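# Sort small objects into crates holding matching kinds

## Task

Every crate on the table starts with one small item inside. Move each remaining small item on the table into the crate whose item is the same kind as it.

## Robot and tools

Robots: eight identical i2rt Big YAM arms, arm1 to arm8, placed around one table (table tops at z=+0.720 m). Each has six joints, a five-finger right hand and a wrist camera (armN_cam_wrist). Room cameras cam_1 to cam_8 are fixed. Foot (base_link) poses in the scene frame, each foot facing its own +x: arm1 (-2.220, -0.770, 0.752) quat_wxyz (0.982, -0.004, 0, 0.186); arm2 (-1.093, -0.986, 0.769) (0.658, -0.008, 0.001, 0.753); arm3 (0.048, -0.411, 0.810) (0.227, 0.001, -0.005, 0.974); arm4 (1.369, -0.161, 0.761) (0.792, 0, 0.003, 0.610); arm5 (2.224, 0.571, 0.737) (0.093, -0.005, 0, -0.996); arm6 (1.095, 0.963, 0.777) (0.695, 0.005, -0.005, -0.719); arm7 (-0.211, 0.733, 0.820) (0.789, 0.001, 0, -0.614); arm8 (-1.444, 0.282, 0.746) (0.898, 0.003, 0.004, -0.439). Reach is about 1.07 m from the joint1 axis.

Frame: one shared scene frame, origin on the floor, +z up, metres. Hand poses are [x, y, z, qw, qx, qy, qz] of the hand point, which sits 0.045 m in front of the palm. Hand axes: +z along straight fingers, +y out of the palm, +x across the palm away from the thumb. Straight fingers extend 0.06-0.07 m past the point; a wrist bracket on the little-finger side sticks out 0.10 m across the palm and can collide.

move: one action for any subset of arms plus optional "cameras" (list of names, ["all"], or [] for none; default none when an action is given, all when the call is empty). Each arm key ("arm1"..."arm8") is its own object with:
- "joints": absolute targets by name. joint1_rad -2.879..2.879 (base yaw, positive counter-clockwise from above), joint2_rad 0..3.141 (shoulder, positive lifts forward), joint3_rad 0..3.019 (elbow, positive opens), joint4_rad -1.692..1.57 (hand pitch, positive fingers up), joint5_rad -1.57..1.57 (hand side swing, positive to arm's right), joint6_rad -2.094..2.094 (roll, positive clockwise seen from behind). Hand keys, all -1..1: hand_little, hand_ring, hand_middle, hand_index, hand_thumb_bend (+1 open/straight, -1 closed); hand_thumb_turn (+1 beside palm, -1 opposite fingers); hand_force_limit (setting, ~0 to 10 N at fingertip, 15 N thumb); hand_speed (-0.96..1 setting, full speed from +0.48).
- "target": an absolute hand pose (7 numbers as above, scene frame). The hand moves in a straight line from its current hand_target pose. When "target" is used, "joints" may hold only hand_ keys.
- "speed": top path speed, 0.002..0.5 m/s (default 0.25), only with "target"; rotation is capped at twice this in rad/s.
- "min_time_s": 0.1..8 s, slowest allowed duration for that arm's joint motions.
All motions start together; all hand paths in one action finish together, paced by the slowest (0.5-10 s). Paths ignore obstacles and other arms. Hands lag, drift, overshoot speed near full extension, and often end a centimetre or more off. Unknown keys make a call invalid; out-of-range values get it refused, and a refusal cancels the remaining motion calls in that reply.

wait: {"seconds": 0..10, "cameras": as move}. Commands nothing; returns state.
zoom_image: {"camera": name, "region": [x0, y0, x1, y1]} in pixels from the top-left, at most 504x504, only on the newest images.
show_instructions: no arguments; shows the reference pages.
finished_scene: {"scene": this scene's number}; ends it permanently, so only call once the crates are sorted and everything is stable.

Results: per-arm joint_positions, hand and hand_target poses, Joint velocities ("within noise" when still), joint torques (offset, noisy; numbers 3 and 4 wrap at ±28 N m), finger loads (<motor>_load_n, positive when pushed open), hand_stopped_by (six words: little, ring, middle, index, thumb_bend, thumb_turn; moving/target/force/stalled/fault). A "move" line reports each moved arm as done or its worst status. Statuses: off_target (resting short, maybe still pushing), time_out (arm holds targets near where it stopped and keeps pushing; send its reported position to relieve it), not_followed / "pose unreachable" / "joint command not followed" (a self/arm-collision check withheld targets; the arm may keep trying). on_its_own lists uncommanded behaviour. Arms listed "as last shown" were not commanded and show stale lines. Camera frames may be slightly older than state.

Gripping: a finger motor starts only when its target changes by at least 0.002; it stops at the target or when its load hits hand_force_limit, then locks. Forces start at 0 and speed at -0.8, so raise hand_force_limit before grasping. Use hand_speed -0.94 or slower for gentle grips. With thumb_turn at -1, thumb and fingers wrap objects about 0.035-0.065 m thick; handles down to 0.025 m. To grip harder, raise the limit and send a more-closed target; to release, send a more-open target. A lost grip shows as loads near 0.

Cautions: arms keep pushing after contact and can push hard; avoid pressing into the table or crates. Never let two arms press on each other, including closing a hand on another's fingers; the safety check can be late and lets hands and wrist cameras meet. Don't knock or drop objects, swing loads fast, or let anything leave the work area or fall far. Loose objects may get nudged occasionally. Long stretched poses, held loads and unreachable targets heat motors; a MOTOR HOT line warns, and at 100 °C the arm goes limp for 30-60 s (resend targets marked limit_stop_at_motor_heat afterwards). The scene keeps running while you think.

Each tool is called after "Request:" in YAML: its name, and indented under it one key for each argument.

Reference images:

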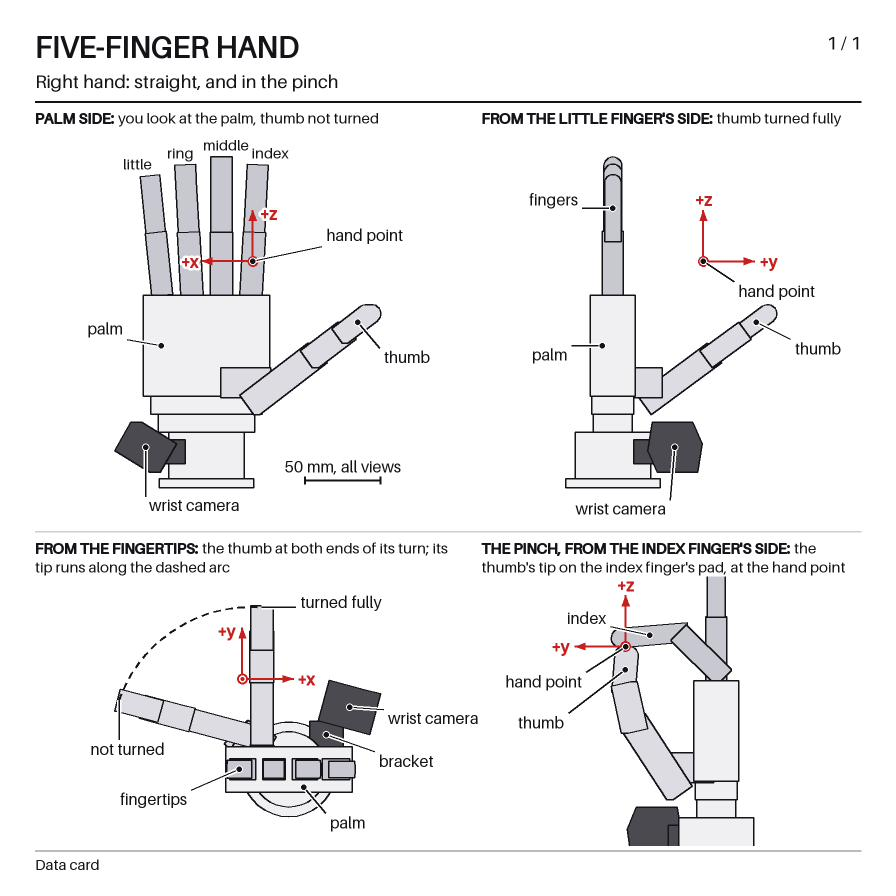

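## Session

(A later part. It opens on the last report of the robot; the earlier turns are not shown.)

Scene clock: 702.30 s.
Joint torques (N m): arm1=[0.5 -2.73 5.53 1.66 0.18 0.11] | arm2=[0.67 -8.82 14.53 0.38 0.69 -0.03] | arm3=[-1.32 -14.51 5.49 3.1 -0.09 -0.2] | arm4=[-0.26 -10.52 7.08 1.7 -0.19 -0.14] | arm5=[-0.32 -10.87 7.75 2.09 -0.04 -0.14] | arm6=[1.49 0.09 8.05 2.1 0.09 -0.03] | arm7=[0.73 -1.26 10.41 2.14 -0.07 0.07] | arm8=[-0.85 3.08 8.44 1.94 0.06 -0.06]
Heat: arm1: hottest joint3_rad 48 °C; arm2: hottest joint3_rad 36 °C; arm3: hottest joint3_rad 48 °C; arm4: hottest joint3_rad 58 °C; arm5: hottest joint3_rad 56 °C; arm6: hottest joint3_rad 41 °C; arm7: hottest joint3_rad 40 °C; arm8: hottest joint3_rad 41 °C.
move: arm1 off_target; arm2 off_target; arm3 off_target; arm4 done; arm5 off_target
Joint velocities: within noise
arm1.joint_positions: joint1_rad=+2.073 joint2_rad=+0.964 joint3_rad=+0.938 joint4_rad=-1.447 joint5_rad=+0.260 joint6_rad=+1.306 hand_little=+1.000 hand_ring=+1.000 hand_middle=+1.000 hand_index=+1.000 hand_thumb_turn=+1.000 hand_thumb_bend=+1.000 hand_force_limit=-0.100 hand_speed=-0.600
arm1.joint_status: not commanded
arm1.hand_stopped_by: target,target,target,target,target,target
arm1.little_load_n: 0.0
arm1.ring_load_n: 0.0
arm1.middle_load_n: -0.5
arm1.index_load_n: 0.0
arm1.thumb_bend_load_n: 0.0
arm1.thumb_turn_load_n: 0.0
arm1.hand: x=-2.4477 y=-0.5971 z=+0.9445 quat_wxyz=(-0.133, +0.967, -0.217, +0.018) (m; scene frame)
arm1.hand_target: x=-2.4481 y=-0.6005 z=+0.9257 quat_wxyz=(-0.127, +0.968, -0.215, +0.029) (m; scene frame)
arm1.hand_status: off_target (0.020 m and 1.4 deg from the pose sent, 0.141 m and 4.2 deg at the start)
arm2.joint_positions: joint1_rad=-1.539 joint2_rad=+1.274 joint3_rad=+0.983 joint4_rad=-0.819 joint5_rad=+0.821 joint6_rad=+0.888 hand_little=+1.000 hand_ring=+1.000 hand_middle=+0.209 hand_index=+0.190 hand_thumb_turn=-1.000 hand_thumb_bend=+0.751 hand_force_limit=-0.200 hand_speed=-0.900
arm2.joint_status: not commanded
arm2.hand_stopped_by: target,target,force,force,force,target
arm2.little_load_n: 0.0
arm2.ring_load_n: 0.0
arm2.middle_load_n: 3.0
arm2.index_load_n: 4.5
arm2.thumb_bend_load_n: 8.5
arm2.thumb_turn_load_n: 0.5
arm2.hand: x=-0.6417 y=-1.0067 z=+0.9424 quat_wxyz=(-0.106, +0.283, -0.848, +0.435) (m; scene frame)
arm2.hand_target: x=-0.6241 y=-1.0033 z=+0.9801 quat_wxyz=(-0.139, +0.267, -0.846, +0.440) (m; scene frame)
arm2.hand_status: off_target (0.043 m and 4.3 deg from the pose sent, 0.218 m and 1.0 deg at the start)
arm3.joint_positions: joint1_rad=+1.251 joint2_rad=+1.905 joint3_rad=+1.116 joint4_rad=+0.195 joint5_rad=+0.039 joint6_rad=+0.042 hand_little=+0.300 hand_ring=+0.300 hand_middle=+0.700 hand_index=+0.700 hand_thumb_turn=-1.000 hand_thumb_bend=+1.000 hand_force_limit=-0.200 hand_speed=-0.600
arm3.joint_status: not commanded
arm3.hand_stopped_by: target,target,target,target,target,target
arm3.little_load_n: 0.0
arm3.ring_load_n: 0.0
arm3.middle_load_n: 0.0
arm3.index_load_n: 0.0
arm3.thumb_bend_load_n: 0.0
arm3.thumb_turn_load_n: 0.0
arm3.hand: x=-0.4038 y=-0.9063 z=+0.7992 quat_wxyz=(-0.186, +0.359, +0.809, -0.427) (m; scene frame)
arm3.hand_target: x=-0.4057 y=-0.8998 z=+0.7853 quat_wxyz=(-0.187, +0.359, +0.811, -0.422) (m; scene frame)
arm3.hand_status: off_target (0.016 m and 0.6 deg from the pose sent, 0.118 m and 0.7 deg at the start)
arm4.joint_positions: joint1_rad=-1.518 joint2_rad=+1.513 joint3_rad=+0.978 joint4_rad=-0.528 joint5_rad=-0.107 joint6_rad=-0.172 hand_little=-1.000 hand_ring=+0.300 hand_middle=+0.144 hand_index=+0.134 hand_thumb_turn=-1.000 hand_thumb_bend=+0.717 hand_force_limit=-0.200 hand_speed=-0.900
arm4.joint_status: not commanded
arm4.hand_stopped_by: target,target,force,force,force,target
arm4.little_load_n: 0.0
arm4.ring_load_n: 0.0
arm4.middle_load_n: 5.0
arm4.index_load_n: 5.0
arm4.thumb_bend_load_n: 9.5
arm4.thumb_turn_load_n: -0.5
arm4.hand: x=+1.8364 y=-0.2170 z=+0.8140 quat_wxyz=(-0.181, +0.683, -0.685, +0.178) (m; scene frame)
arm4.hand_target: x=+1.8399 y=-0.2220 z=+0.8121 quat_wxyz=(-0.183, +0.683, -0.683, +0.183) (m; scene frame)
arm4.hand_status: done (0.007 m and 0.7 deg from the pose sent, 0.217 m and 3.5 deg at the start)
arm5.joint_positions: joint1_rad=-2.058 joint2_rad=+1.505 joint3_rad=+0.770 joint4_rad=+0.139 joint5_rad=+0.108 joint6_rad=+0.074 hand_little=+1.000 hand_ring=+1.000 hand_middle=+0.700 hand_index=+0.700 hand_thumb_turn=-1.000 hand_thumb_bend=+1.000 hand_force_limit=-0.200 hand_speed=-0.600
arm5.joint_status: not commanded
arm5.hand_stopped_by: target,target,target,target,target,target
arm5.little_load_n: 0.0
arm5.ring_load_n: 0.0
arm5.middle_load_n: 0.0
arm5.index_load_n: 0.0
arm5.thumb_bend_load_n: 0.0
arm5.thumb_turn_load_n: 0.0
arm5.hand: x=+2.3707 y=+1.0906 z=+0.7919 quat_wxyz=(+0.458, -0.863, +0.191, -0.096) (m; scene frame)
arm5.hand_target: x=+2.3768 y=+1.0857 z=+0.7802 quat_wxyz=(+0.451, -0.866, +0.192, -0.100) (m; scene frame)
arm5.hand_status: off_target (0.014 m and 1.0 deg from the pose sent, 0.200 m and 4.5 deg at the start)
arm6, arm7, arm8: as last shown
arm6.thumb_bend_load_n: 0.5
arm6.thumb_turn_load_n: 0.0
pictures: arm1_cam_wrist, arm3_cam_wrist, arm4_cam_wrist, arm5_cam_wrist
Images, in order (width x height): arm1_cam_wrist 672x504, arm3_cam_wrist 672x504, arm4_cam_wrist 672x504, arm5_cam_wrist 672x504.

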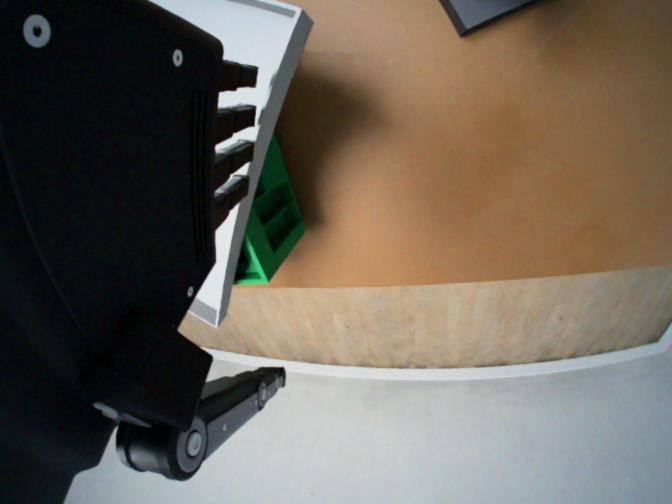

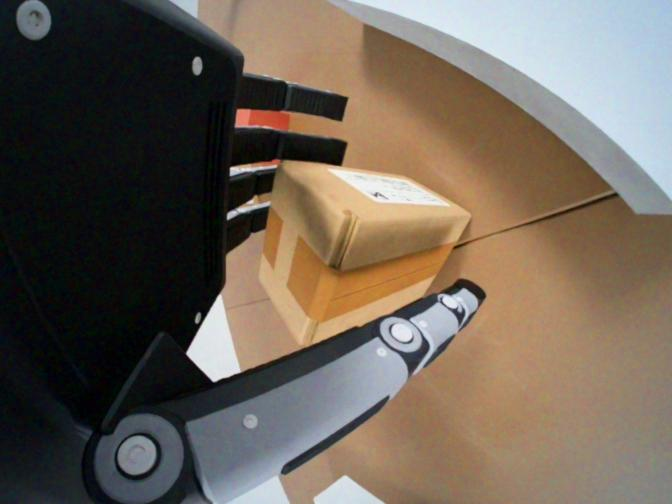

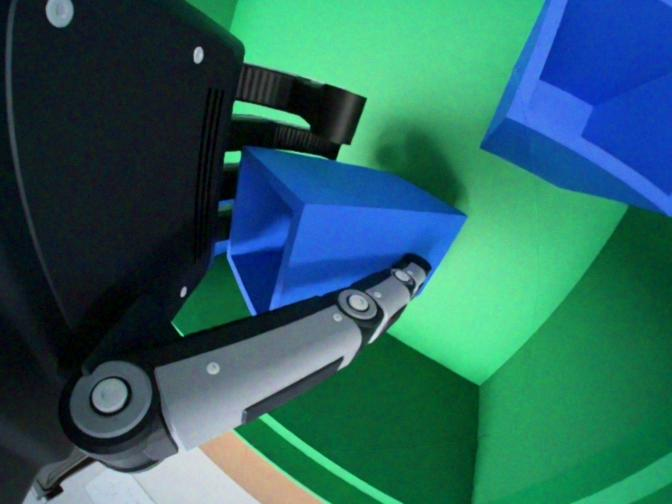

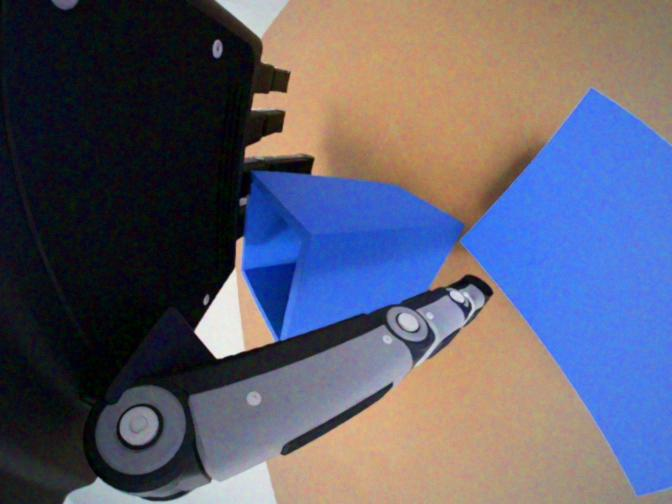

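Request:
move:
  arm1: {"target":[-2.463,-0.632,0.925,0.1274,-0.9680,0.2146,-0.0283],"speed":0.1}
  arm3: {"joints":{"hand_speed":-0.9,"hand_force_limit":-0.2,"hand_index":-0.3,"hand_middle":-0.3,"hand_thumb_bend":0.0}}
  arm4: {"joints":{"hand_speed":-0.6,"hand_index":0.7,"hand_middle":0.7,"hand_thumb_bend":1.0}}
  arm5: {"joints":{"hand_speed":-0.9,"hand_force_limit":-0.2,"hand_index":-0.3,"hand_middle":-0.3,"hand_thumb_bend":0.0}}
  cameras: ["arm1_cam_wrist","arm4_cam_wrist"]

Scene clock: 724.30 s.
Joint torques (N m): arm1=[0.62 -3.19 7.27 0.32 0.16 0.11] | arm2=[0.73 -8.82 14.53 0.39 0.7 -0.03] | arm3=[-1.32 -14.51 5.49 3.08 -0.06 -0.2] | arm4=[-0.09 -10.05 6.97 1.87 -0.18 -0.13] | arm5=[-0.44 -11.16 7.72 2.04 0 -0.14] | arm6=[1.49 0.15 8.06 2.11 0.09 -0.04] | arm7=[0.38 -0.26 10.24 1.95 -0.06 0.08] | arm8=[-0.91 3.08 8.46 1.95 0.06 -0.06]
Heat: arm1: hottest joint3_rad 46 °C; arm2: hottest joint3_rad 39 °C; arm3: hottest joint3_rad 46 °C; arm4: hottest joint3_rad 53 °C; arm5: hottest joint3_rad 51 °C; arm6: hottest joint3_rad 41 °C; arm7: hottest joint3_rad 40 °C; arm8: hottest joint3_rad 41 °C.
move: arm1 done; arm3 off_target; arm4 done; arm5 off_target
Joint velocities: within noise
arm1.joint_positions: joint1_rad=+2.209 joint2_rad=+0.961 joint3_rad=+0.906 joint4_rad=-1.450 joint5_rad=+0.268 joint6_rad=+1.448 hand_little=+1.000 hand_ring=+1.000 hand_middle=+1.000 hand_index=+1.000 hand_thumb_turn=+1.000 hand_thumb_bend=+1.000 hand_force_limit=-0.100 hand_speed=-0.600
arm1.joint_status: not commanded
arm1.hand_stopped_by: target,target,target,target,target,target
arm1.little_load_n: 0.0
arm1.ring_load_n: 0.0
arm1.middle_load_n: 0.0
arm1.index_load_n: 0.0
arm1.thumb_bend_load_n: 0.0
arm1.thumb_turn_load_n: 0.0
arm1.hand: x=-2.4654 y=-0.6266 z=+0.9332 quat_wxyz=(-0.133, +0.967, -0.218, +0.016) (m; scene frame)
arm1.hand_target: x=-2.4629 y=-0.6320 z=+0.9251 quat_wxyz=(-0.127, +0.968, -0.215, +0.028) (m; scene frame)
arm1.hand_status: done (0.010 m and 1.6 deg from the pose sent, 0.043 m and 1.4 deg at the start)
arm2, arm6, arm7, arm8: as last shown
arm2.thumb_bend_load_n: 8.0
arm2.thumb_turn_load_n: 0.0
arm2.hand_target: x=-0.6240 y=-1.0033 z=+0.9801 quat_wxyz=(-0.139, +0.267, -0.846, +0.440) (m; scene frame)
arm3.joint_positions: joint1_rad=+1.251 joint2_rad=+1.905 joint3_rad=+1.116 joint4_rad=+0.196 joint5_rad=+0.038 joint6_rad=+0.042 hand_little=+0.300 hand_ring=+0.300 hand_middle=+0.106 hand_index=+0.097 hand_thumb_turn=-1.000 hand_thumb_bend=+0.700 hand_force_limit=-0.200 hand_speed=-0.900
arm3.joint_status: hand_middle off_target (ended at +0.106, target -0.300); hand_index off_target (ended at +0.097, target -0.300); hand_thumb_bend off_target (ended at +0.700, target +0.000); the others done
arm3.hand_stopped_by: target,target,force,force,force,target
arm3.little_load_n: 0.0
arm3.ring_load_n: 0.0
arm3.middle_load_n: 4.0
arm3.index_load_n: 6.5
arm3.thumb_bend_load_n: 10.5
arm3.thumb_turn_load_n: -1.5
arm3.hand: x=-0.4038 y=-0.9065 z=+0.7994 quat_wxyz=(-0.186, +0.359, +0.809, -0.427) (m; scene frame)
arm3.hand_target: x=-0.4057 y=-0.8998 z=+0.7853 quat_wxyz=(-0.187, +0.359, +0.811, -0.422) (m; scene frame)
arm3.hand_status: not commanded
arm4.joint_positions: joint1_rad=-1.518 joint2_rad=+1.513 joint3_rad=+0.978 joint4_rad=-0.526 joint5_rad=-0.108 joint6_rad=-0.173 hand_little=-1.000 hand_ring=+0.300 hand_middle=+0.700 hand_index=+0.700 hand_thumb_turn=-1.000 hand_thumb_bend=+1.000 hand_force_limit=-0.200 hand_speed=-0.600
arm4.joint_status: all done
arm4.hand_stopped_by: target,target,target,target,target,target
arm4.little_load_n: 0.0
arm4.ring_load_n: 0.0
arm4.middle_load_n: 0.0
arm4.index_load_n: 0.0
arm4.thumb_bend_load_n: 0.0
arm4.thumb_turn_load_n: 0.0
arm4.hand: x=+1.8369 y=-0.2169 z=+0.8141 quat_wxyz=(-0.181, +0.683, -0.685, +0.178) (m; scene frame)
arm4.hand_target: x=+1.8400 y=-0.2219 z=+0.8121 quat_wxyz=(-0.183, +0.683, -0.683, +0.183) (m; scene frame)
arm4.hand_status: not commanded
arm5.joint_positions: joint1_rad=-2.058 joint2_rad=+1.507 joint3_rad=+0.770 joint4_rad=+0.141 joint5_rad=+0.108 joint6_rad=+0.073 hand_little=+1.000 hand_ring=+1.000 hand_middle=+0.152 hand_index=+0.134 hand_thumb_turn=-1.000 hand_thumb_bend=+0.713 hand_force_limit=-0.200 hand_speed=-0.900
arm5.joint_status: hand_middle off_target (ended at +0.152, target -0.300); hand_index off_target (ended at +0.134, target -0.300); hand_thumb_bend off_target (ended at +0.713, target +0.000); the others done
arm5.hand_stopped_by: target,target,force,force,force,target
arm5.little_load_n: -0.5
arm5.ring_load_n: 0.0
arm5.middle_load_n: 2.5
arm5.index_load_n: 6.5
arm5.thumb_bend_load_n: 7.0
arm5.thumb_turn_load_n: -1.0
arm5.hand: x=+2.3706 y=+1.0908 z=+0.7911 quat_wxyz=(+0.458, -0.863, +0.191, -0.096) (m; scene frame)
arm5.hand_target: x=+2.3768 y=+1.0857 z=+0.7803 quat_wxyz=(+0.451, -0.866, +0.192, -0.100) (m; scene frame)
arm5.hand_status: not commanded
arm6.thumb_bend_load_n: 0.0
pictures: arm1_cam_wrist, arm4_cam_wrist
Images, in order (width x height): arm1_cam_wrist 672x504, arm4_cam_wrist 672x504.

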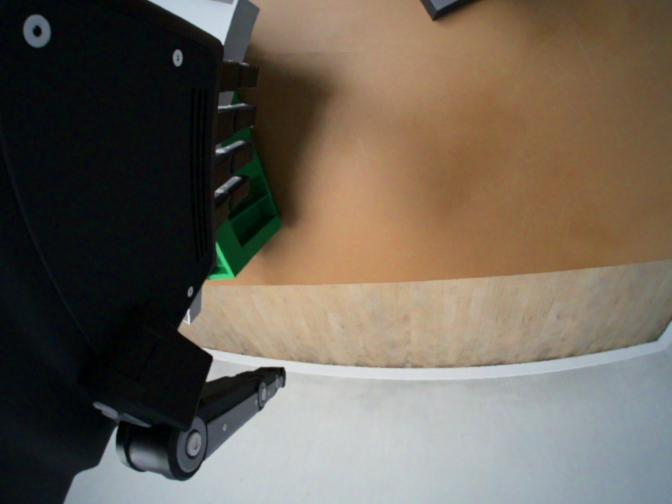

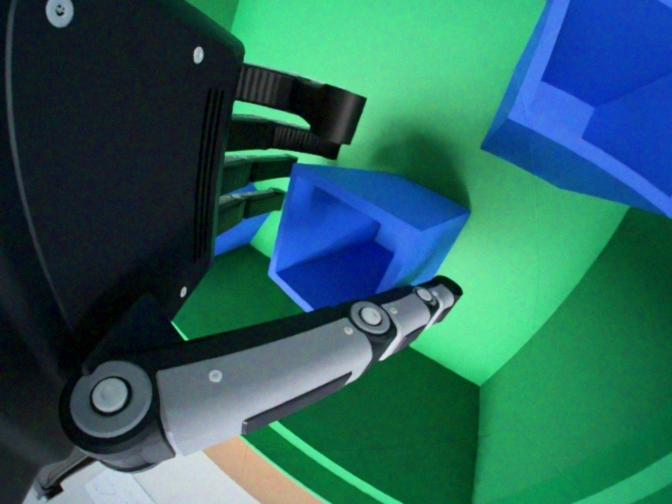

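Request:
move:
  arm1: {"target":[-2.442,-0.555,0.923,0.1274,-0.9680,0.2146,-0.0283],"speed":0.05}
  arm3: {"target":[-0.406,-0.900,1.02,0.1871,-0.3594,-0.8111,0.4222],"speed":0.12}
  arm4: {"target":[1.84,-0.222,1.05,0.183,-0.683,0.683,-0.183],"speed":0.12}
  arm5: {"target":[2.377,1.086,0.97,0.4508,-0.8661,0.1920,-0.0999],"speed":0.12}
  cameras: ["arm1_cam_wrist","cam_1","arm4_cam_wrist"]

Scene clock: 734.07 s.
Joint torques (N m): arm1=[-2.08 -3.66 10.63 1.29 0.55 -0.2] | arm2=[0.73 -8.88 14.53 0.42 0.69 -0.03] | arm3=[-1.32 -15.33 12.38 1.62 -0.09 -0.19] | arm4=[0.03 -11.4 11.6 0.65 -0.18 -0.11] | arm5=[-0.09 -13.51 17.29 1.25 0.17 -0.12] | arm6=[1.44 0.21 8.02 2.13 0.09 -0.03] | arm7=[0.26 -0.97 10.36 1.99 -0.06 0.06] | arm8=[-0.91 3.08 8.44 1.95 0.06 -0.06]
Heat: arm1: hottest joint3_rad 46 °C; arm2: hottest joint3_rad 41 °C; arm3: hottest joint3_rad 46 °C; arm4: hottest joint3_rad 51 °C; arm5: hottest joint3_rad 50 °C; arm6: hottest joint3_rad 41 °C; arm7: hottest joint3_rad 40 °C; arm8: hottest joint3_rad 41 °C.
move: arm1 off_target; arm3 off_target; arm4 off_target; arm5 off_target
Joint velocities: within noise
arm1.joint_positions: joint1_rad=+1.962 joint2_rad=+1.033 joint3_rad=+0.906 joint4_rad=-1.370 joint5_rad=+0.240 joint6_rad=+1.192 hand_little=+1.000 hand_ring=+1.000 hand_middle=+1.000 hand_index=+1.000 hand_thumb_turn=+1.000 hand_thumb_bend=+1.000 hand_force_limit=-0.100 hand_speed=-0.600
arm1.joint_status: not commanded
arm1.hand_stopped_by: target,target,target,target,target,target
arm1.little_load_n: -3.5
arm1.ring_load_n: 0.0
arm1.middle_load_n: 0.0
arm1.index_load_n: 0.0
arm1.thumb_bend_load_n: 0.0
arm1.thumb_turn_load_n: 0.0
arm1.hand: x=-2.4361 y=-0.5717 z=+0.9146 quat_wxyz=(-0.115, +0.969, -0.214, +0.038) (m; scene frame)
arm1.hand_target: x=-2.4415 y=-0.5554 z=+0.9231 quat_wxyz=(-0.128, +0.968, -0.215, +0.029) (m; scene frame)
arm1.hand_status: off_target (0.020 m and 1.8 deg from the pose sent, 0.076 m and 1.6 deg at the start)
arm2: as last shown
arm2.thumb_bend_load_n: 8.5
arm3.joint_positions: joint1_rad=+1.248 joint2_rad=+1.615 joint3_rad=+1.311 joint4_rad=-0.356 joint5_rad=+0.037 joint6_rad=+0.039 hand_little=+0.300 hand_ring=+0.300 hand_middle=+0.106 hand_index=+0.097 hand_thumb_turn=-1.000 hand_thumb_bend=+0.700 hand_force_limit=-0.200 hand_speed=-0.900
arm3.joint_status: not commanded
arm3.hand_stopped_by: target,target,force,force,force,target
arm3.little_load_n: 0.0
arm3.ring_load_n: 0.0
arm3.middle_load_n: 4.0
arm3.index_load_n: 6.5
arm3.thumb_bend_load_n: 10.5
arm3.thumb_turn_load_n: -1.0
arm3.hand: x=-0.3899 y=-0.8917 z=+0.9844 quat_wxyz=(-0.176, +0.364, +0.823, -0.400) (m; scene frame)
arm3.hand_target: x=-0.4048 y=-0.8986 z=+1.0201 quat_wxyz=(-0.188, +0.359, +0.811, -0.422) (m; scene frame)
arm3.hand_status: off_target (0.040 m and 3.2 deg from the pose sent, 0.221 m and 0.7 deg at the start)
arm4.joint_positions: joint1_rad=-1.520 joint2_rad=+1.385 joint3_rad=+1.424 joint4_rad=-1.142 joint5_rad=-0.108 joint6_rad=-0.174 hand_little=-1.000 hand_ring=+0.300 hand_middle=+0.700 hand_index=+0.700 hand_thumb_turn=-1.000 hand_thumb_bend=+1.000 hand_force_limit=-0.200 hand_speed=-0.600
arm4.joint_status: not commanded
arm4.hand_stopped_by: target,target,target,target,target,target
arm4.little_load_n: 0.0
arm4.ring_load_n: 0.0
arm4.middle_load_n: 0.0
arm4.index_load_n: 0.0
arm4.thumb_bend_load_n: 0.0
arm4.thumb_turn_load_n: 0.5
arm4.hand: x=+1.8310 y=-0.2156 z=+1.0240 quat_wxyz=(-0.170, +0.685, -0.689, +0.162) (m; scene frame)
arm4.hand_target: x=+1.8390 y=-0.2217 z=+1.0498 quat_wxyz=(-0.183, +0.683, -0.683, +0.183) (m; scene frame)
arm4.hand_status: off_target (0.028 m and 2.9 deg from the pose sent, 0.236 m and 0.6 deg at the start)
arm5.joint_positions: joint1_rad=-2.058 joint2_rad=+1.282 joint3_rad=+0.987 joint4_rad=-0.411 joint5_rad=+0.108 joint6_rad=+0.072 hand_little=+1.000 hand_ring=+1.000 hand_middle=+0.152 hand_index=+0.134 hand_thumb_turn=-1.000 hand_thumb_bend=+0.713 hand_force_limit=-0.200 hand_speed=-0.900
arm5.joint_status: not commanded
arm5.hand_stopped_by: target,target,force,force,force,target
arm5.little_load_n: 0.0
arm5.ring_load_n: 0.0
arm5.middle_load_n: 2.5
arm5.index_load_n: 6.0
arm5.thumb_bend_load_n: 7.0
arm5.thumb_turn_load_n: -1.0
arm5.hand: x=+2.3640 y=+1.0654 z=+0.9176 quat_wxyz=(+0.409, -0.887, +0.192, -0.092) (m; scene frame)
arm5.hand_target: x=+2.3759 y=+1.0827 z=+0.9700 quat_wxyz=(+0.451, -0.866, +0.192, -0.100) (m; scene frame)
arm5.hand_status: off_target (0.058 m and 5.5 deg from the pose sent, 0.179 m and 1.0 deg at the start)
arm6.joint_positions: joint1_rad=+0.158 joint2_rad=+0.617 joint3_rad=+1.346 joint4_rad=-1.226 joint5_rad=+0.123 joint6_rad=-1.438 hand_little=+1.000 hand_ring=+1.000 hand_middle=+1.000 hand_index=+1.000 hand_thumb_turn=+1.000 hand_thumb_bend=+1.000 hand_force_limit=+0.000 hand_speed=-0.800
arm6.joint_status: not commanded
arm6.hand_stopped_by: target,target,target,target,target,target
arm6.little_load_n: 0.0
arm6.ring_load_n: 0.0
arm6.middle_load_n: 0.0
arm6.index_load_n: 0.0
arm6.thumb_bend_load_n: 0.0
arm6.thumb_turn_load_n: 0.0
arm6.hand: x=+1.0394 y=+0.7070 z=+1.2777 quat_wxyz=(+0.349, +0.579, -0.634, +0.375) (m; scene frame)
arm6.hand_target: x=+1.0391 y=+0.7082 z=+1.2905 quat_wxyz=(+0.356, +0.573, -0.630, +0.385) (m; scene frame)
arm6.hand_status: not commanded
arm7.joint_positions: joint1_rad=-0.389 joint2_rad=+0.647 joint3_rad=+1.338 joint4_rad=-1.438 joint5_rad=-0.120 joint6_rad=-1.352 hand_little=+1.000 hand_ring=+1.000 hand_middle=+1.000 hand_index=+1.000 hand_thumb_turn=+1.000 hand_thumb_bend=+1.000 hand_force_limit=+0.000 hand_speed=-0.800
arm7.joint_status: not commanded
arm7.hand_stopped_by: target,target,target,target,target,target
arm7.little_load_n: 0.0
arm7.ring_load_n: 0.0
arm7.middle_load_n: 0.0
arm7.index_load_n: 0.0
arm7.thumb_bend_load_n: 0.0
arm7.thumb_turn_load_n: 0.0
arm7.hand: x=-0.2721 y=+0.5129 z=+1.2583 quat_wxyz=(+0.230, +0.540, -0.739, +0.330) (m; scene frame)
arm7.hand_target: x=-0.2721 y=+0.5130 z=+1.2669 quat_wxyz=(+0.237, +0.538, -0.735, +0.337) (m; scene frame)
arm7.hand_status: not commanded
arm8.joint_positions: joint1_rad=+0.337 joint2_rad=+0.576 joint3_rad=+1.350 joint4_rad=-1.192 joint5_rad=+0.072 joint6_rad=-1.074 hand_little=+1.000 hand_ring=+1.000 hand_middle=+1.000 hand_index=+1.000 hand_thumb_turn=+1.000 hand_thumb_bend=+1.000 hand_force_limit=+0.000 hand_speed=-0.800
arm8.joint_status: not commanded
arm8.hand_stopped_by: target,target,target,target,target,target
arm8.little_load_n: 0.0
arm8.ring_load_n: -0.5
arm8.middle_load_n: 0.0
arm8.index_load_n: 0.0
arm8.thumb_bend_load_n: -0.5
arm8.thumb_turn_load_n: 0.0
arm8.hand: x=-1.2728 y=+0.1065 z=+1.2457 quat_wxyz=(+0.049, +0.713, -0.446, +0.539) (m; scene frame)
arm8.hand_target: x=-1.2743 y=+0.1075 z=+1.2545 quat_wxyz=(+0.049, +0.708, -0.443, +0.548) (m; scene frame)
arm8.hand_status: not commanded
pictures: arm1_cam_wrist, arm4_cam_wrist, cam_1
Images, in order (width x height): arm1_cam_wrist 672x504, arm4_cam_wrist 672x504, cam_1 672x504.

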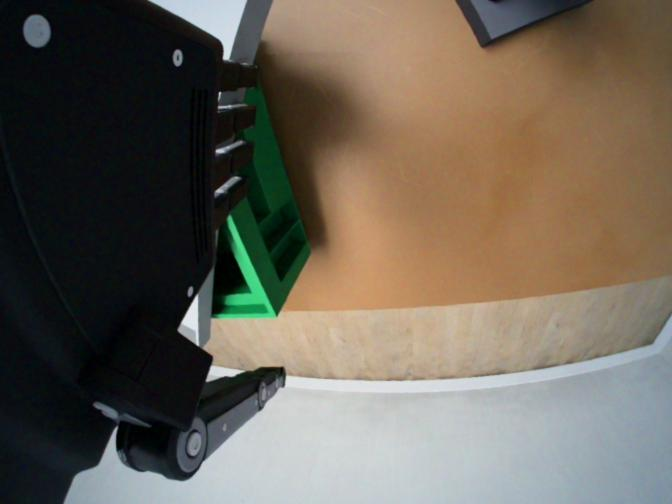

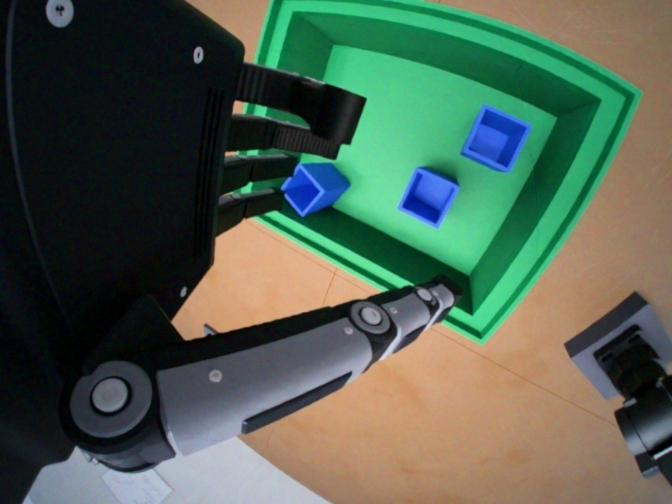

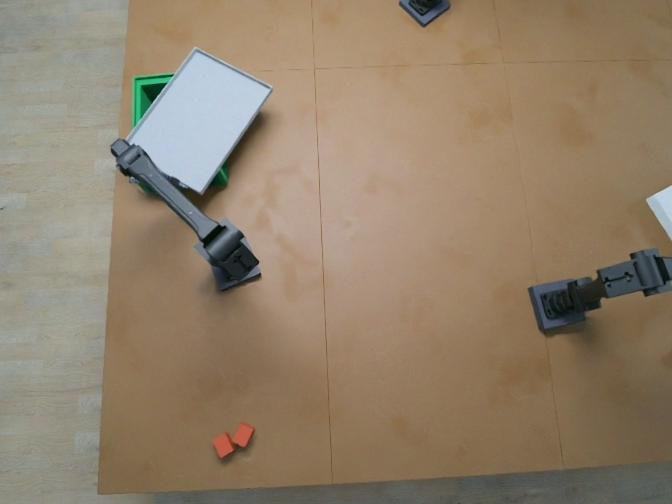

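Request:
move:
  arm1: {"target":[-2.437,-0.558,0.943,0.1274,-0.9680,0.2146,-0.0283],"speed":0.05}
  arm3: {"joints":{"joint1_rad":-2.0,"joint2_rad":0.63,"joint3_rad":1.35,"joint4_rad":-1.4,"joint5_rad":0,"joint6_rad":0,"hand_little":-1},"min_time_s":6}
  arm2: {"target":[-0.355,-0.905,0.96,0.4234,-0.8135,0.3537,-0.1841],"speed":0.2}
  arm4: {"joints":{"joint1_rad":1.62,"joint2_rad":0.63,"joint3_rad":1.35,"joint4_rad":-1.4,"joint5_rad":0,"joint6_rad":0,"hand_little":0.3},"min_time_s":5}
  arm5: {"joints":{"joint1_rad":0.5,"joint2_rad":0.63,"joint3_rad":1.35,"joint4_rad":-1.4,"joint5_rad":0,"joint6_rad":0},"min_time_s":5}
  cameras: ["arm1_cam_wrist"]

Request:
move:
  arm1: {"target":[-2.408,-0.450,0.943,0.1274,-0.9680,0.2146,-0.0283],"speed":0.05}
  arm2: {"target":[-0.362,-0.905,0.80,0.4234,-0.8135,0.3537,-0.1841],"speed":0.1}
  arm4: {"target":[0.757,-0.078,1.04,0.2854,-0.5483,-0.6991,0.3639],"speed":0.2}
  arm5: {"target":[1.76,0.212,1.0,0.1878,-0.3608,-0.8105,0.4218],"speed":0.2}
  cameras: ["arm1_cam_wrist","arm2_cam_wrist","arm4_cam_wrist","cam_1","cam_3"]

Scene clock: 759.57 s.
Joint torques (N m): arm1=[-1.85 -5.48 12.49 0.28 0.57 -0.13] | arm2=[-0.21 -19.02 15.49 0.79 -0.52 -0.11] | arm3=[-1.03 -0.32 9.81 1.5 -0.13 -0.18] | arm4=[0.91 0.5 6.46 1.28 0.16 0.1] | arm5=[1.73 -0.32 15.09 1.18 -0.02 -0.12] | arm6=[1.44 0.32 8.03 2.09 0.09 -0.05] | arm7=[0.67 -0.56 10.26 1.85 -0.03 0.08] | arm8=[-0.91 3.08 8.44 1.94 0.06 -0.06]
Heat: arm1: hottest joint3_rad 51 °C; arm2: hottest joint3_rad 45 °C; arm3: hottest joint3_rad 52 °C; arm4: hottest joint3_rad 49 °C; arm5: hottest joint3_rad 56 °C; arm6: hottest joint3_rad 41 °C; arm7: hottest joint3_rad 40 °C; arm8: hottest joint3_rad 41 °C.
move: arm1 off_target; arm2 off_target; arm3 done; arm4 done; arm5 done
Joint velocities: within noise
arm1.joint_positions: joint1_rad=+1.954 joint2_rad=+1.033 joint3_rad=+0.917 joint4_rad=-1.400 joint5_rad=+0.238 joint6_rad=+1.179 hand_little=+1.000 hand_ring=+1.000 hand_middle=+1.000 hand_index=+1.000 hand_thumb_turn=+1.000 hand_thumb_bend=+1.000 hand_force_limit=-0.100 hand_speed=-0.600
arm1.joint_status: not commanded
arm1.hand_stopped_by: target,target,target,target,target,target
arm1.little_load_n: -1.5
arm1.ring_load_n: 0.0
arm1.middle_load_n: 0.0
arm1.index_load_n: 0.0
arm1.thumb_bend_load_n: 0.0
arm1.thumb_turn_load_n: 0.0
arm1.hand: x=-2.4308 y=-0.5742 z=+0.9183 quat_wxyz=(-0.109, +0.970, -0.210, +0.047) (m; scene frame)
arm1.hand_target: x=-2.4365 y=-0.5589 z=+0.9427 quat_wxyz=(-0.128, +0.968, -0.215, +0.028) (m; scene frame)
arm1.hand_status: off_target (0.030 m and 3.0 deg from the pose sent, 0.032 m and 1.8 deg at the start)
arm2.joint_positions: joint1_rad=-1.742 joint2_rad=+1.993 joint3_rad=+1.789 joint4_rad=-0.649 joint5_rad=-0.627 joint6_rad=-0.511 hand_little=+1.000 hand_ring=+1.000 hand_middle=+0.209 hand_index=+0.190 hand_thumb_turn=-1.000 hand_thumb_bend=+0.751 hand_force_limit=-0.200 hand_speed=-0.900
arm2.joint_status: not commanded
arm2.hand_stopped_by: target,target,force,force,force,target
arm2.little_load_n: 0.0
arm2.ring_load_n: 0.0
arm2.middle_load_n: 3.0
arm2.index_load_n: 4.0
arm2.thumb_bend_load_n: 8.0
arm2.thumb_turn_load_n: 0.0
arm2.hand: x=-0.3754 y=-0.8987 z=+0.9264 quat_wxyz=(-0.412, +0.818, -0.368, +0.156) (m; scene frame)
arm2.hand_target: x=-0.3574 y=-0.9052 z=+0.9603 quat_wxyz=(-0.423, +0.813, -0.354, +0.185) (m; scene frame)
arm2.hand_status: off_target (0.040 m and 3.8 deg from the pose sent, 0.305 m and 98.1 deg at the start)
arm3.joint_positions: joint1_rad=-1.993 joint2_rad=+0.636 joint3_rad=+1.311 joint4_rad=-1.389 joint5_rad=+0.003 joint6_rad=+0.007 hand_little=-1.000 hand_ring=+0.300 hand_middle=+0.106 hand_index=+0.097 hand_thumb_turn=-1.000 hand_thumb_bend=+0.700 hand_force_limit=-0.200 hand_speed=-0.900
arm3.joint_status: all done
arm3.hand_stopped_by: target,target,force,force,force,target
arm3.little_load_n: 0.0
arm3.ring_load_n: 0.0
arm3.middle_load_n: 4.0
arm3.index_load_n: 6.5
arm3.thumb_bend_load_n: 10.5
arm3.thumb_turn_load_n: -1.5
arm3.hand: x=+0.1967 y=-0.2528 z=+1.2399 quat_wxyz=(-0.381, +0.819, -0.391, +0.175) (m; scene frame)
arm3.hand_target: x=+0.1935 y=-0.2574 z=+1.2569 quat_wxyz=(-0.394, +0.813, -0.388, +0.183) (m; scene frame)
arm3.hand_status: not commanded
arm4.joint_positions: joint1_rad=+1.611 joint2_rad=+0.637 joint3_rad=+1.354 joint4_rad=-1.391 joint5_rad=-0.003 joint6_rad=-0.012 hand_little=+0.300 hand_ring=+0.300 hand_middle=+0.700 hand_index=+0.700 hand_thumb_turn=-1.000 hand_thumb_bend=+1.000 hand_force_limit=-0.200 hand_speed=-0.600
arm4.joint_status: all done
arm4.hand_stopped_by: target,target,target,target,target,target
arm4.little_load_n: 0.0
arm4.ring_load_n: 0.0
arm4.middle_load_n: 0.0
arm4.index_load_n: 0.0
arm4.thumb_bend_load_n: 0.0
arm4.thumb_turn_load_n: 0.0
arm4.hand: x=+1.1524 y=-0.1422 z=+1.2091 quat_wxyz=(-0.339, +0.699, +0.568, -0.274) (m; scene frame)
arm4.hand_target: x=+1.1558 y=-0.1449 z=+1.2073 quat_wxyz=(-0.335, +0.701, +0.567, -0.274) (m; scene frame)
arm4.hand_status: not commanded
arm5.joint_positions: joint1_rad=+0.487 joint2_rad=+0.639 joint3_rad=+1.286 joint4_rad=-1.397 joint5_rad=+0.002 joint6_rad=+0.008 hand_little=+1.000 hand_ring=+1.000 hand_middle=+0.152 hand_index=+0.134 hand_thumb_turn=-1.000 hand_thumb_bend=+0.713 hand_force_limit=-0.200 hand_speed=-0.900
arm5.joint_status: all done
arm5.hand_stopped_by: target,target,force,force,force,target
arm5.little_load_n: 0.0
arm5.ring_load_n: 0.0
arm5.middle_load_n: 2.5
arm5.index_load_n: 6.0
arm5.thumb_bend_load_n: 7.0
arm5.thumb_turn_load_n: -1.0
arm5.hand: x=+2.0757 y=+0.4109 z=+1.1531 quat_wxyz=(+0.176, -0.399, -0.824, +0.362) (m; scene frame)
arm5.hand_target: x=+2.0819 y=+0.4122 z=+1.1837 quat_wxyz=(+0.188, -0.384, -0.815, +0.392) (m; scene frame)
arm5.hand_status: not commanded
arm6, arm7, arm8: as last shown
arm6.ring_load_n: 0.5
arm8.ring_load_n: 0.0
arm8.thumb_bend_load_n: 0.0
pictures: arm1_cam_wrist
Images, in order (width x height): arm1_cam_wrist 672x504.

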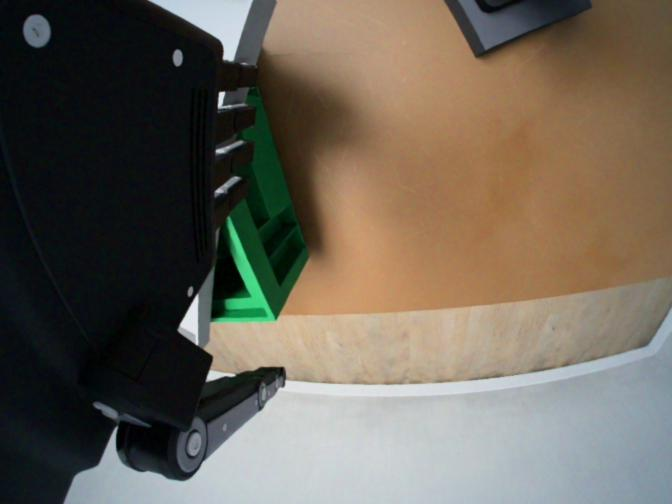

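Scene clock: 762.77 s.
Joint torques (N m): arm1=[-1.79 -5.95 12.86 1.59 0.3 -0.15] | arm2=[-0.03 -19.84 8.73 1.92 -0.46 -0.1] | arm3=[-1.03 -0.5 9.8 1.48 -0.13 -0.18] | arm4=[0.03 -12.63 11.96 1.99 -0.32 -0.13] | arm5=[-0.5 -12.92 17.74 2.21 -0.14 -0.12] | arm6=[1.67 0.26 7.98 2.07 0.1 -0.02] | arm7=[0.38 -0.73 10.37 2.03 -0.04 0.04] | arm8=[-0.91 3.08 8.44 1.95 0.06 -0.06]
Heat: arm1: hottest joint3_rad 51 °C; arm2: hottest joint3_rad 45 °C; arm3: hottest joint3_rad 52 °C; arm4: hottest joint3_rad 49 °C; arm5: hottest joint3_rad 56 °C; arm6: hottest joint3_rad 41 °C; arm7: hottest joint3_rad 40 °C; arm8: hottest joint3_rad 41 °C.
move: arm1 off_target; arm2 off_target; arm4 off_target; arm5 off_target
Joint velocities: within noise
arm1.joint_positions: joint1_rad=+1.680 joint2_rad=+1.194 joint3_rad=+1.051 joint4_rad=-1.323 joint5_rad=+0.206 joint6_rad=+0.901 hand_little=+1.000 hand_ring=+1.000 hand_middle=+1.000 hand_index=+1.000 hand_thumb_turn=+1.000 hand_thumb_bend=+1.000 hand_force_limit=-0.100 hand_speed=-0.600
arm1.joint_status: not commanded
arm1.hand_stopped_by: target,target,target,target,target,target
arm1.little_load_n: -0.5
arm1.ring_load_n: -3.5
arm1.middle_load_n: 0.0
arm1.index_load_n: 0.5
arm1.thumb_bend_load_n: 0.0
arm1.thumb_turn_load_n: 0.0
arm1.hand: x=-2.4002 y=-0.4795 z=+0.9252 quat_wxyz=(-0.102, +0.971, -0.211, +0.047) (m; scene frame)
arm1.hand_target: x=-2.4071 y=-0.4515 z=+0.9435 quat_wxyz=(-0.128, +0.968, -0.215, +0.029) (m; scene frame)
arm1.hand_status: off_target (0.035 m and 3.6 deg from the pose sent, 0.129 m and 3.0 deg at the start)
arm2.joint_positions: joint1_rad=-1.742 joint2_rad=+2.119 joint3_rad=+1.611 joint4_rad=-0.314 joint5_rad=-0.627 joint6_rad=-0.511 hand_little=+1.000 hand_ring=+1.000 hand_middle=+0.209 hand_index=+0.190 hand_thumb_turn=-1.000 hand_thumb_bend=+0.751 hand_force_limit=-0.200 hand_speed=-0.900
arm2.joint_status: not commanded
arm2.hand_stopped_by: target,target,force,force,force,target
arm2.little_load_n: 0.0
arm2.ring_load_n: 0.0
arm2.middle_load_n: 3.5
arm2.index_load_n: 4.5
arm2.thumb_bend_load_n: 8.0
arm2.thumb_turn_load_n: 0.0
arm2.hand: x=-0.3695 y=-0.9004 z=+0.7912 quat_wxyz=(-0.418, +0.816, -0.362, +0.169) (m; scene frame)
arm2.hand_target: x=-0.3622 y=-0.9051 z=+0.8001 quat_wxyz=(-0.423, +0.814, -0.354, +0.184) (m; scene frame)
arm2.hand_status: off_target (0.012 m and 2.1 deg from the pose sent, 0.127 m and 3.9 deg at the start)
arm3, arm6, arm7, arm8: as last shown
arm3.ring_load_n: 0.5
arm3.index_load_n: 7.0
arm4.joint_positions: joint1_rad=+1.561 joint2_rad=+1.536 joint3_rad=+1.423 joint4_rad=-0.626 joint5_rad=-0.409 joint6_rad=-0.306 hand_little=+0.300 hand_ring=+0.300 hand_middle=+0.700 hand_index=+0.700 hand_thumb_turn=-1.000 hand_thumb_bend=+1.000 hand_force_limit=-0.200 hand_speed=-0.600
arm4.joint_status: not commanded
arm4.hand_stopped_by: target,target,target,target,target,target
arm4.little_load_n: 0.0
arm4.ring_load_n: 0.0
arm4.middle_load_n: 0.0
arm4.index_load_n: 0.0
arm4.thumb_bend_load_n: 0.0
arm4.thumb_turn_load_n: 0.0
arm4.hand: x=+0.7740 y=-0.0872 z=+1.0156 quat_wxyz=(-0.259, +0.562, +0.701, -0.355) (m; scene frame)
arm4.hand_target: x=+0.7586 y=-0.0782 z=+1.0401 quat_wxyz=(-0.285, +0.548, +0.698, -0.363) (m; scene frame)
arm4.hand_status: off_target (0.031 m and 3.5 deg from the pose sent, 0.435 m and 25.9 deg at the start)
arm5.joint_positions: joint1_rad=+0.395 joint2_rad=+1.402 joint3_rad=+1.194 joint4_rad=-0.509 joint5_rad=-0.132 joint6_rad=-0.084 hand_little=+1.000 hand_ring=+1.000 hand_middle=+0.152 hand_index=+0.134 hand_thumb_turn=-1.000 hand_thumb_bend=+0.713 hand_force_limit=-0.200 hand_speed=-0.900
arm5.joint_status: not commanded
arm5.hand_stopped_by: target,target,force,force,force,target
arm5.little_load_n: 0.0
arm5.ring_load_n: 0.0
arm5.middle_load_n: 2.5
arm5.index_load_n: 6.0
arm5.thumb_bend_load_n: 7.5
arm5.thumb_turn_load_n: -1.0
arm5.hand: x=+1.7891 y=+0.2228 z=+0.9583 quat_wxyz=(+0.163, -0.370, -0.828, +0.388) (m; scene frame)
arm5.hand_target: x=+1.7631 y=+0.2145 z=+1.0006 quat_wxyz=(+0.188, -0.361, -0.810, +0.422) (m; scene frame)
arm5.hand_status: off_target (0.052 m and 5.3 deg from the pose sent, 0.403 m and 8.4 deg at the start)
arm6.ring_load_n: 0.0
arm8.little_load_n: -0.5
pictures: arm1_cam_wrist, arm2_cam_wrist, arm4_cam_wrist, cam_1, cam_3
Images, in order (width x height): arm1_cam_wrist 672x504, arm2_cam_wrist 672x504, arm4_cam_wrist 672x504, cam_1 672x504, cam_3 672x504.

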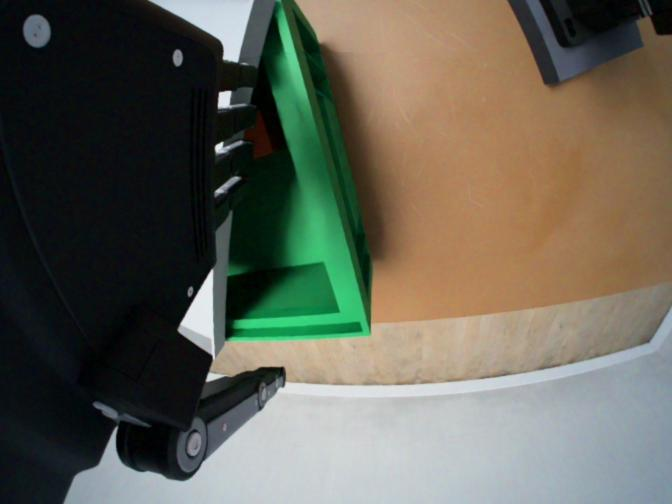

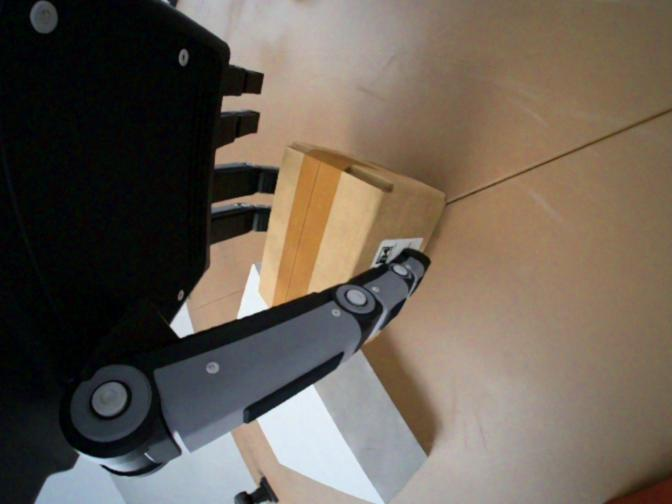

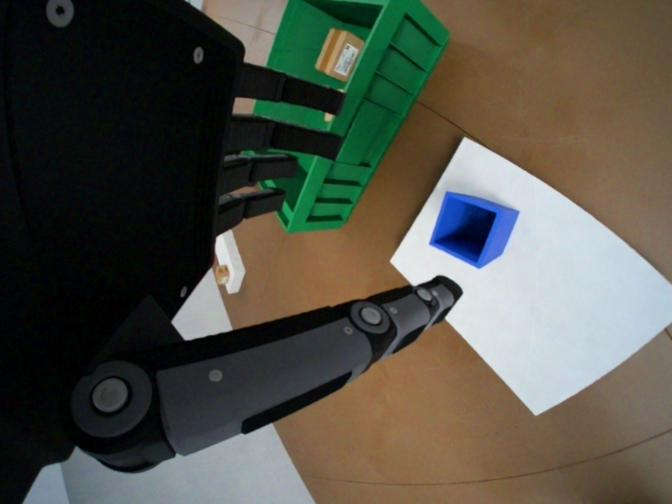

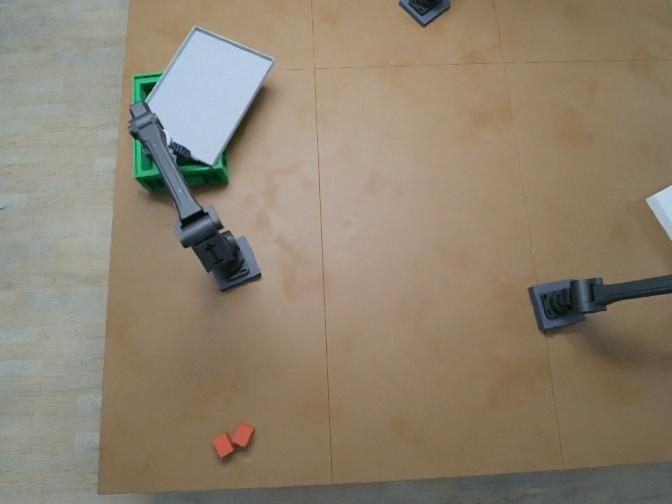

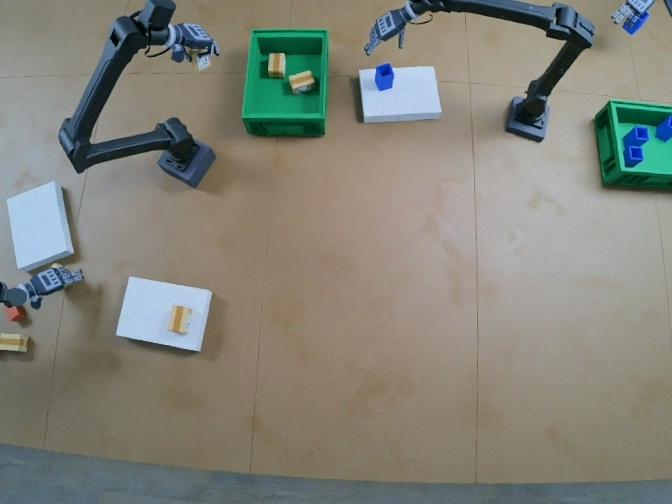

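Request:
zoom_image:
  camera: "arm4_cam_wrist"
  region: [400, 160, 540, 290]

Scaled by 3.600 from the camera's 672x504 image, which has a finer 960x720 frame.

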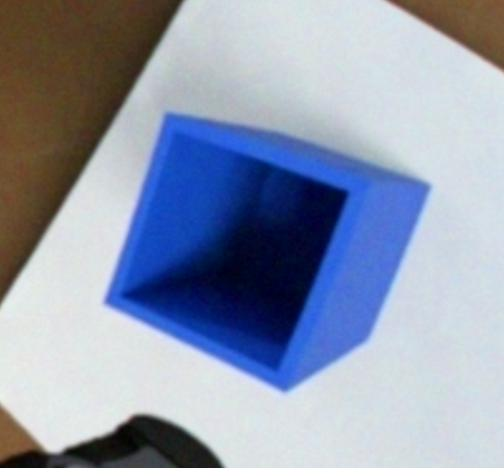

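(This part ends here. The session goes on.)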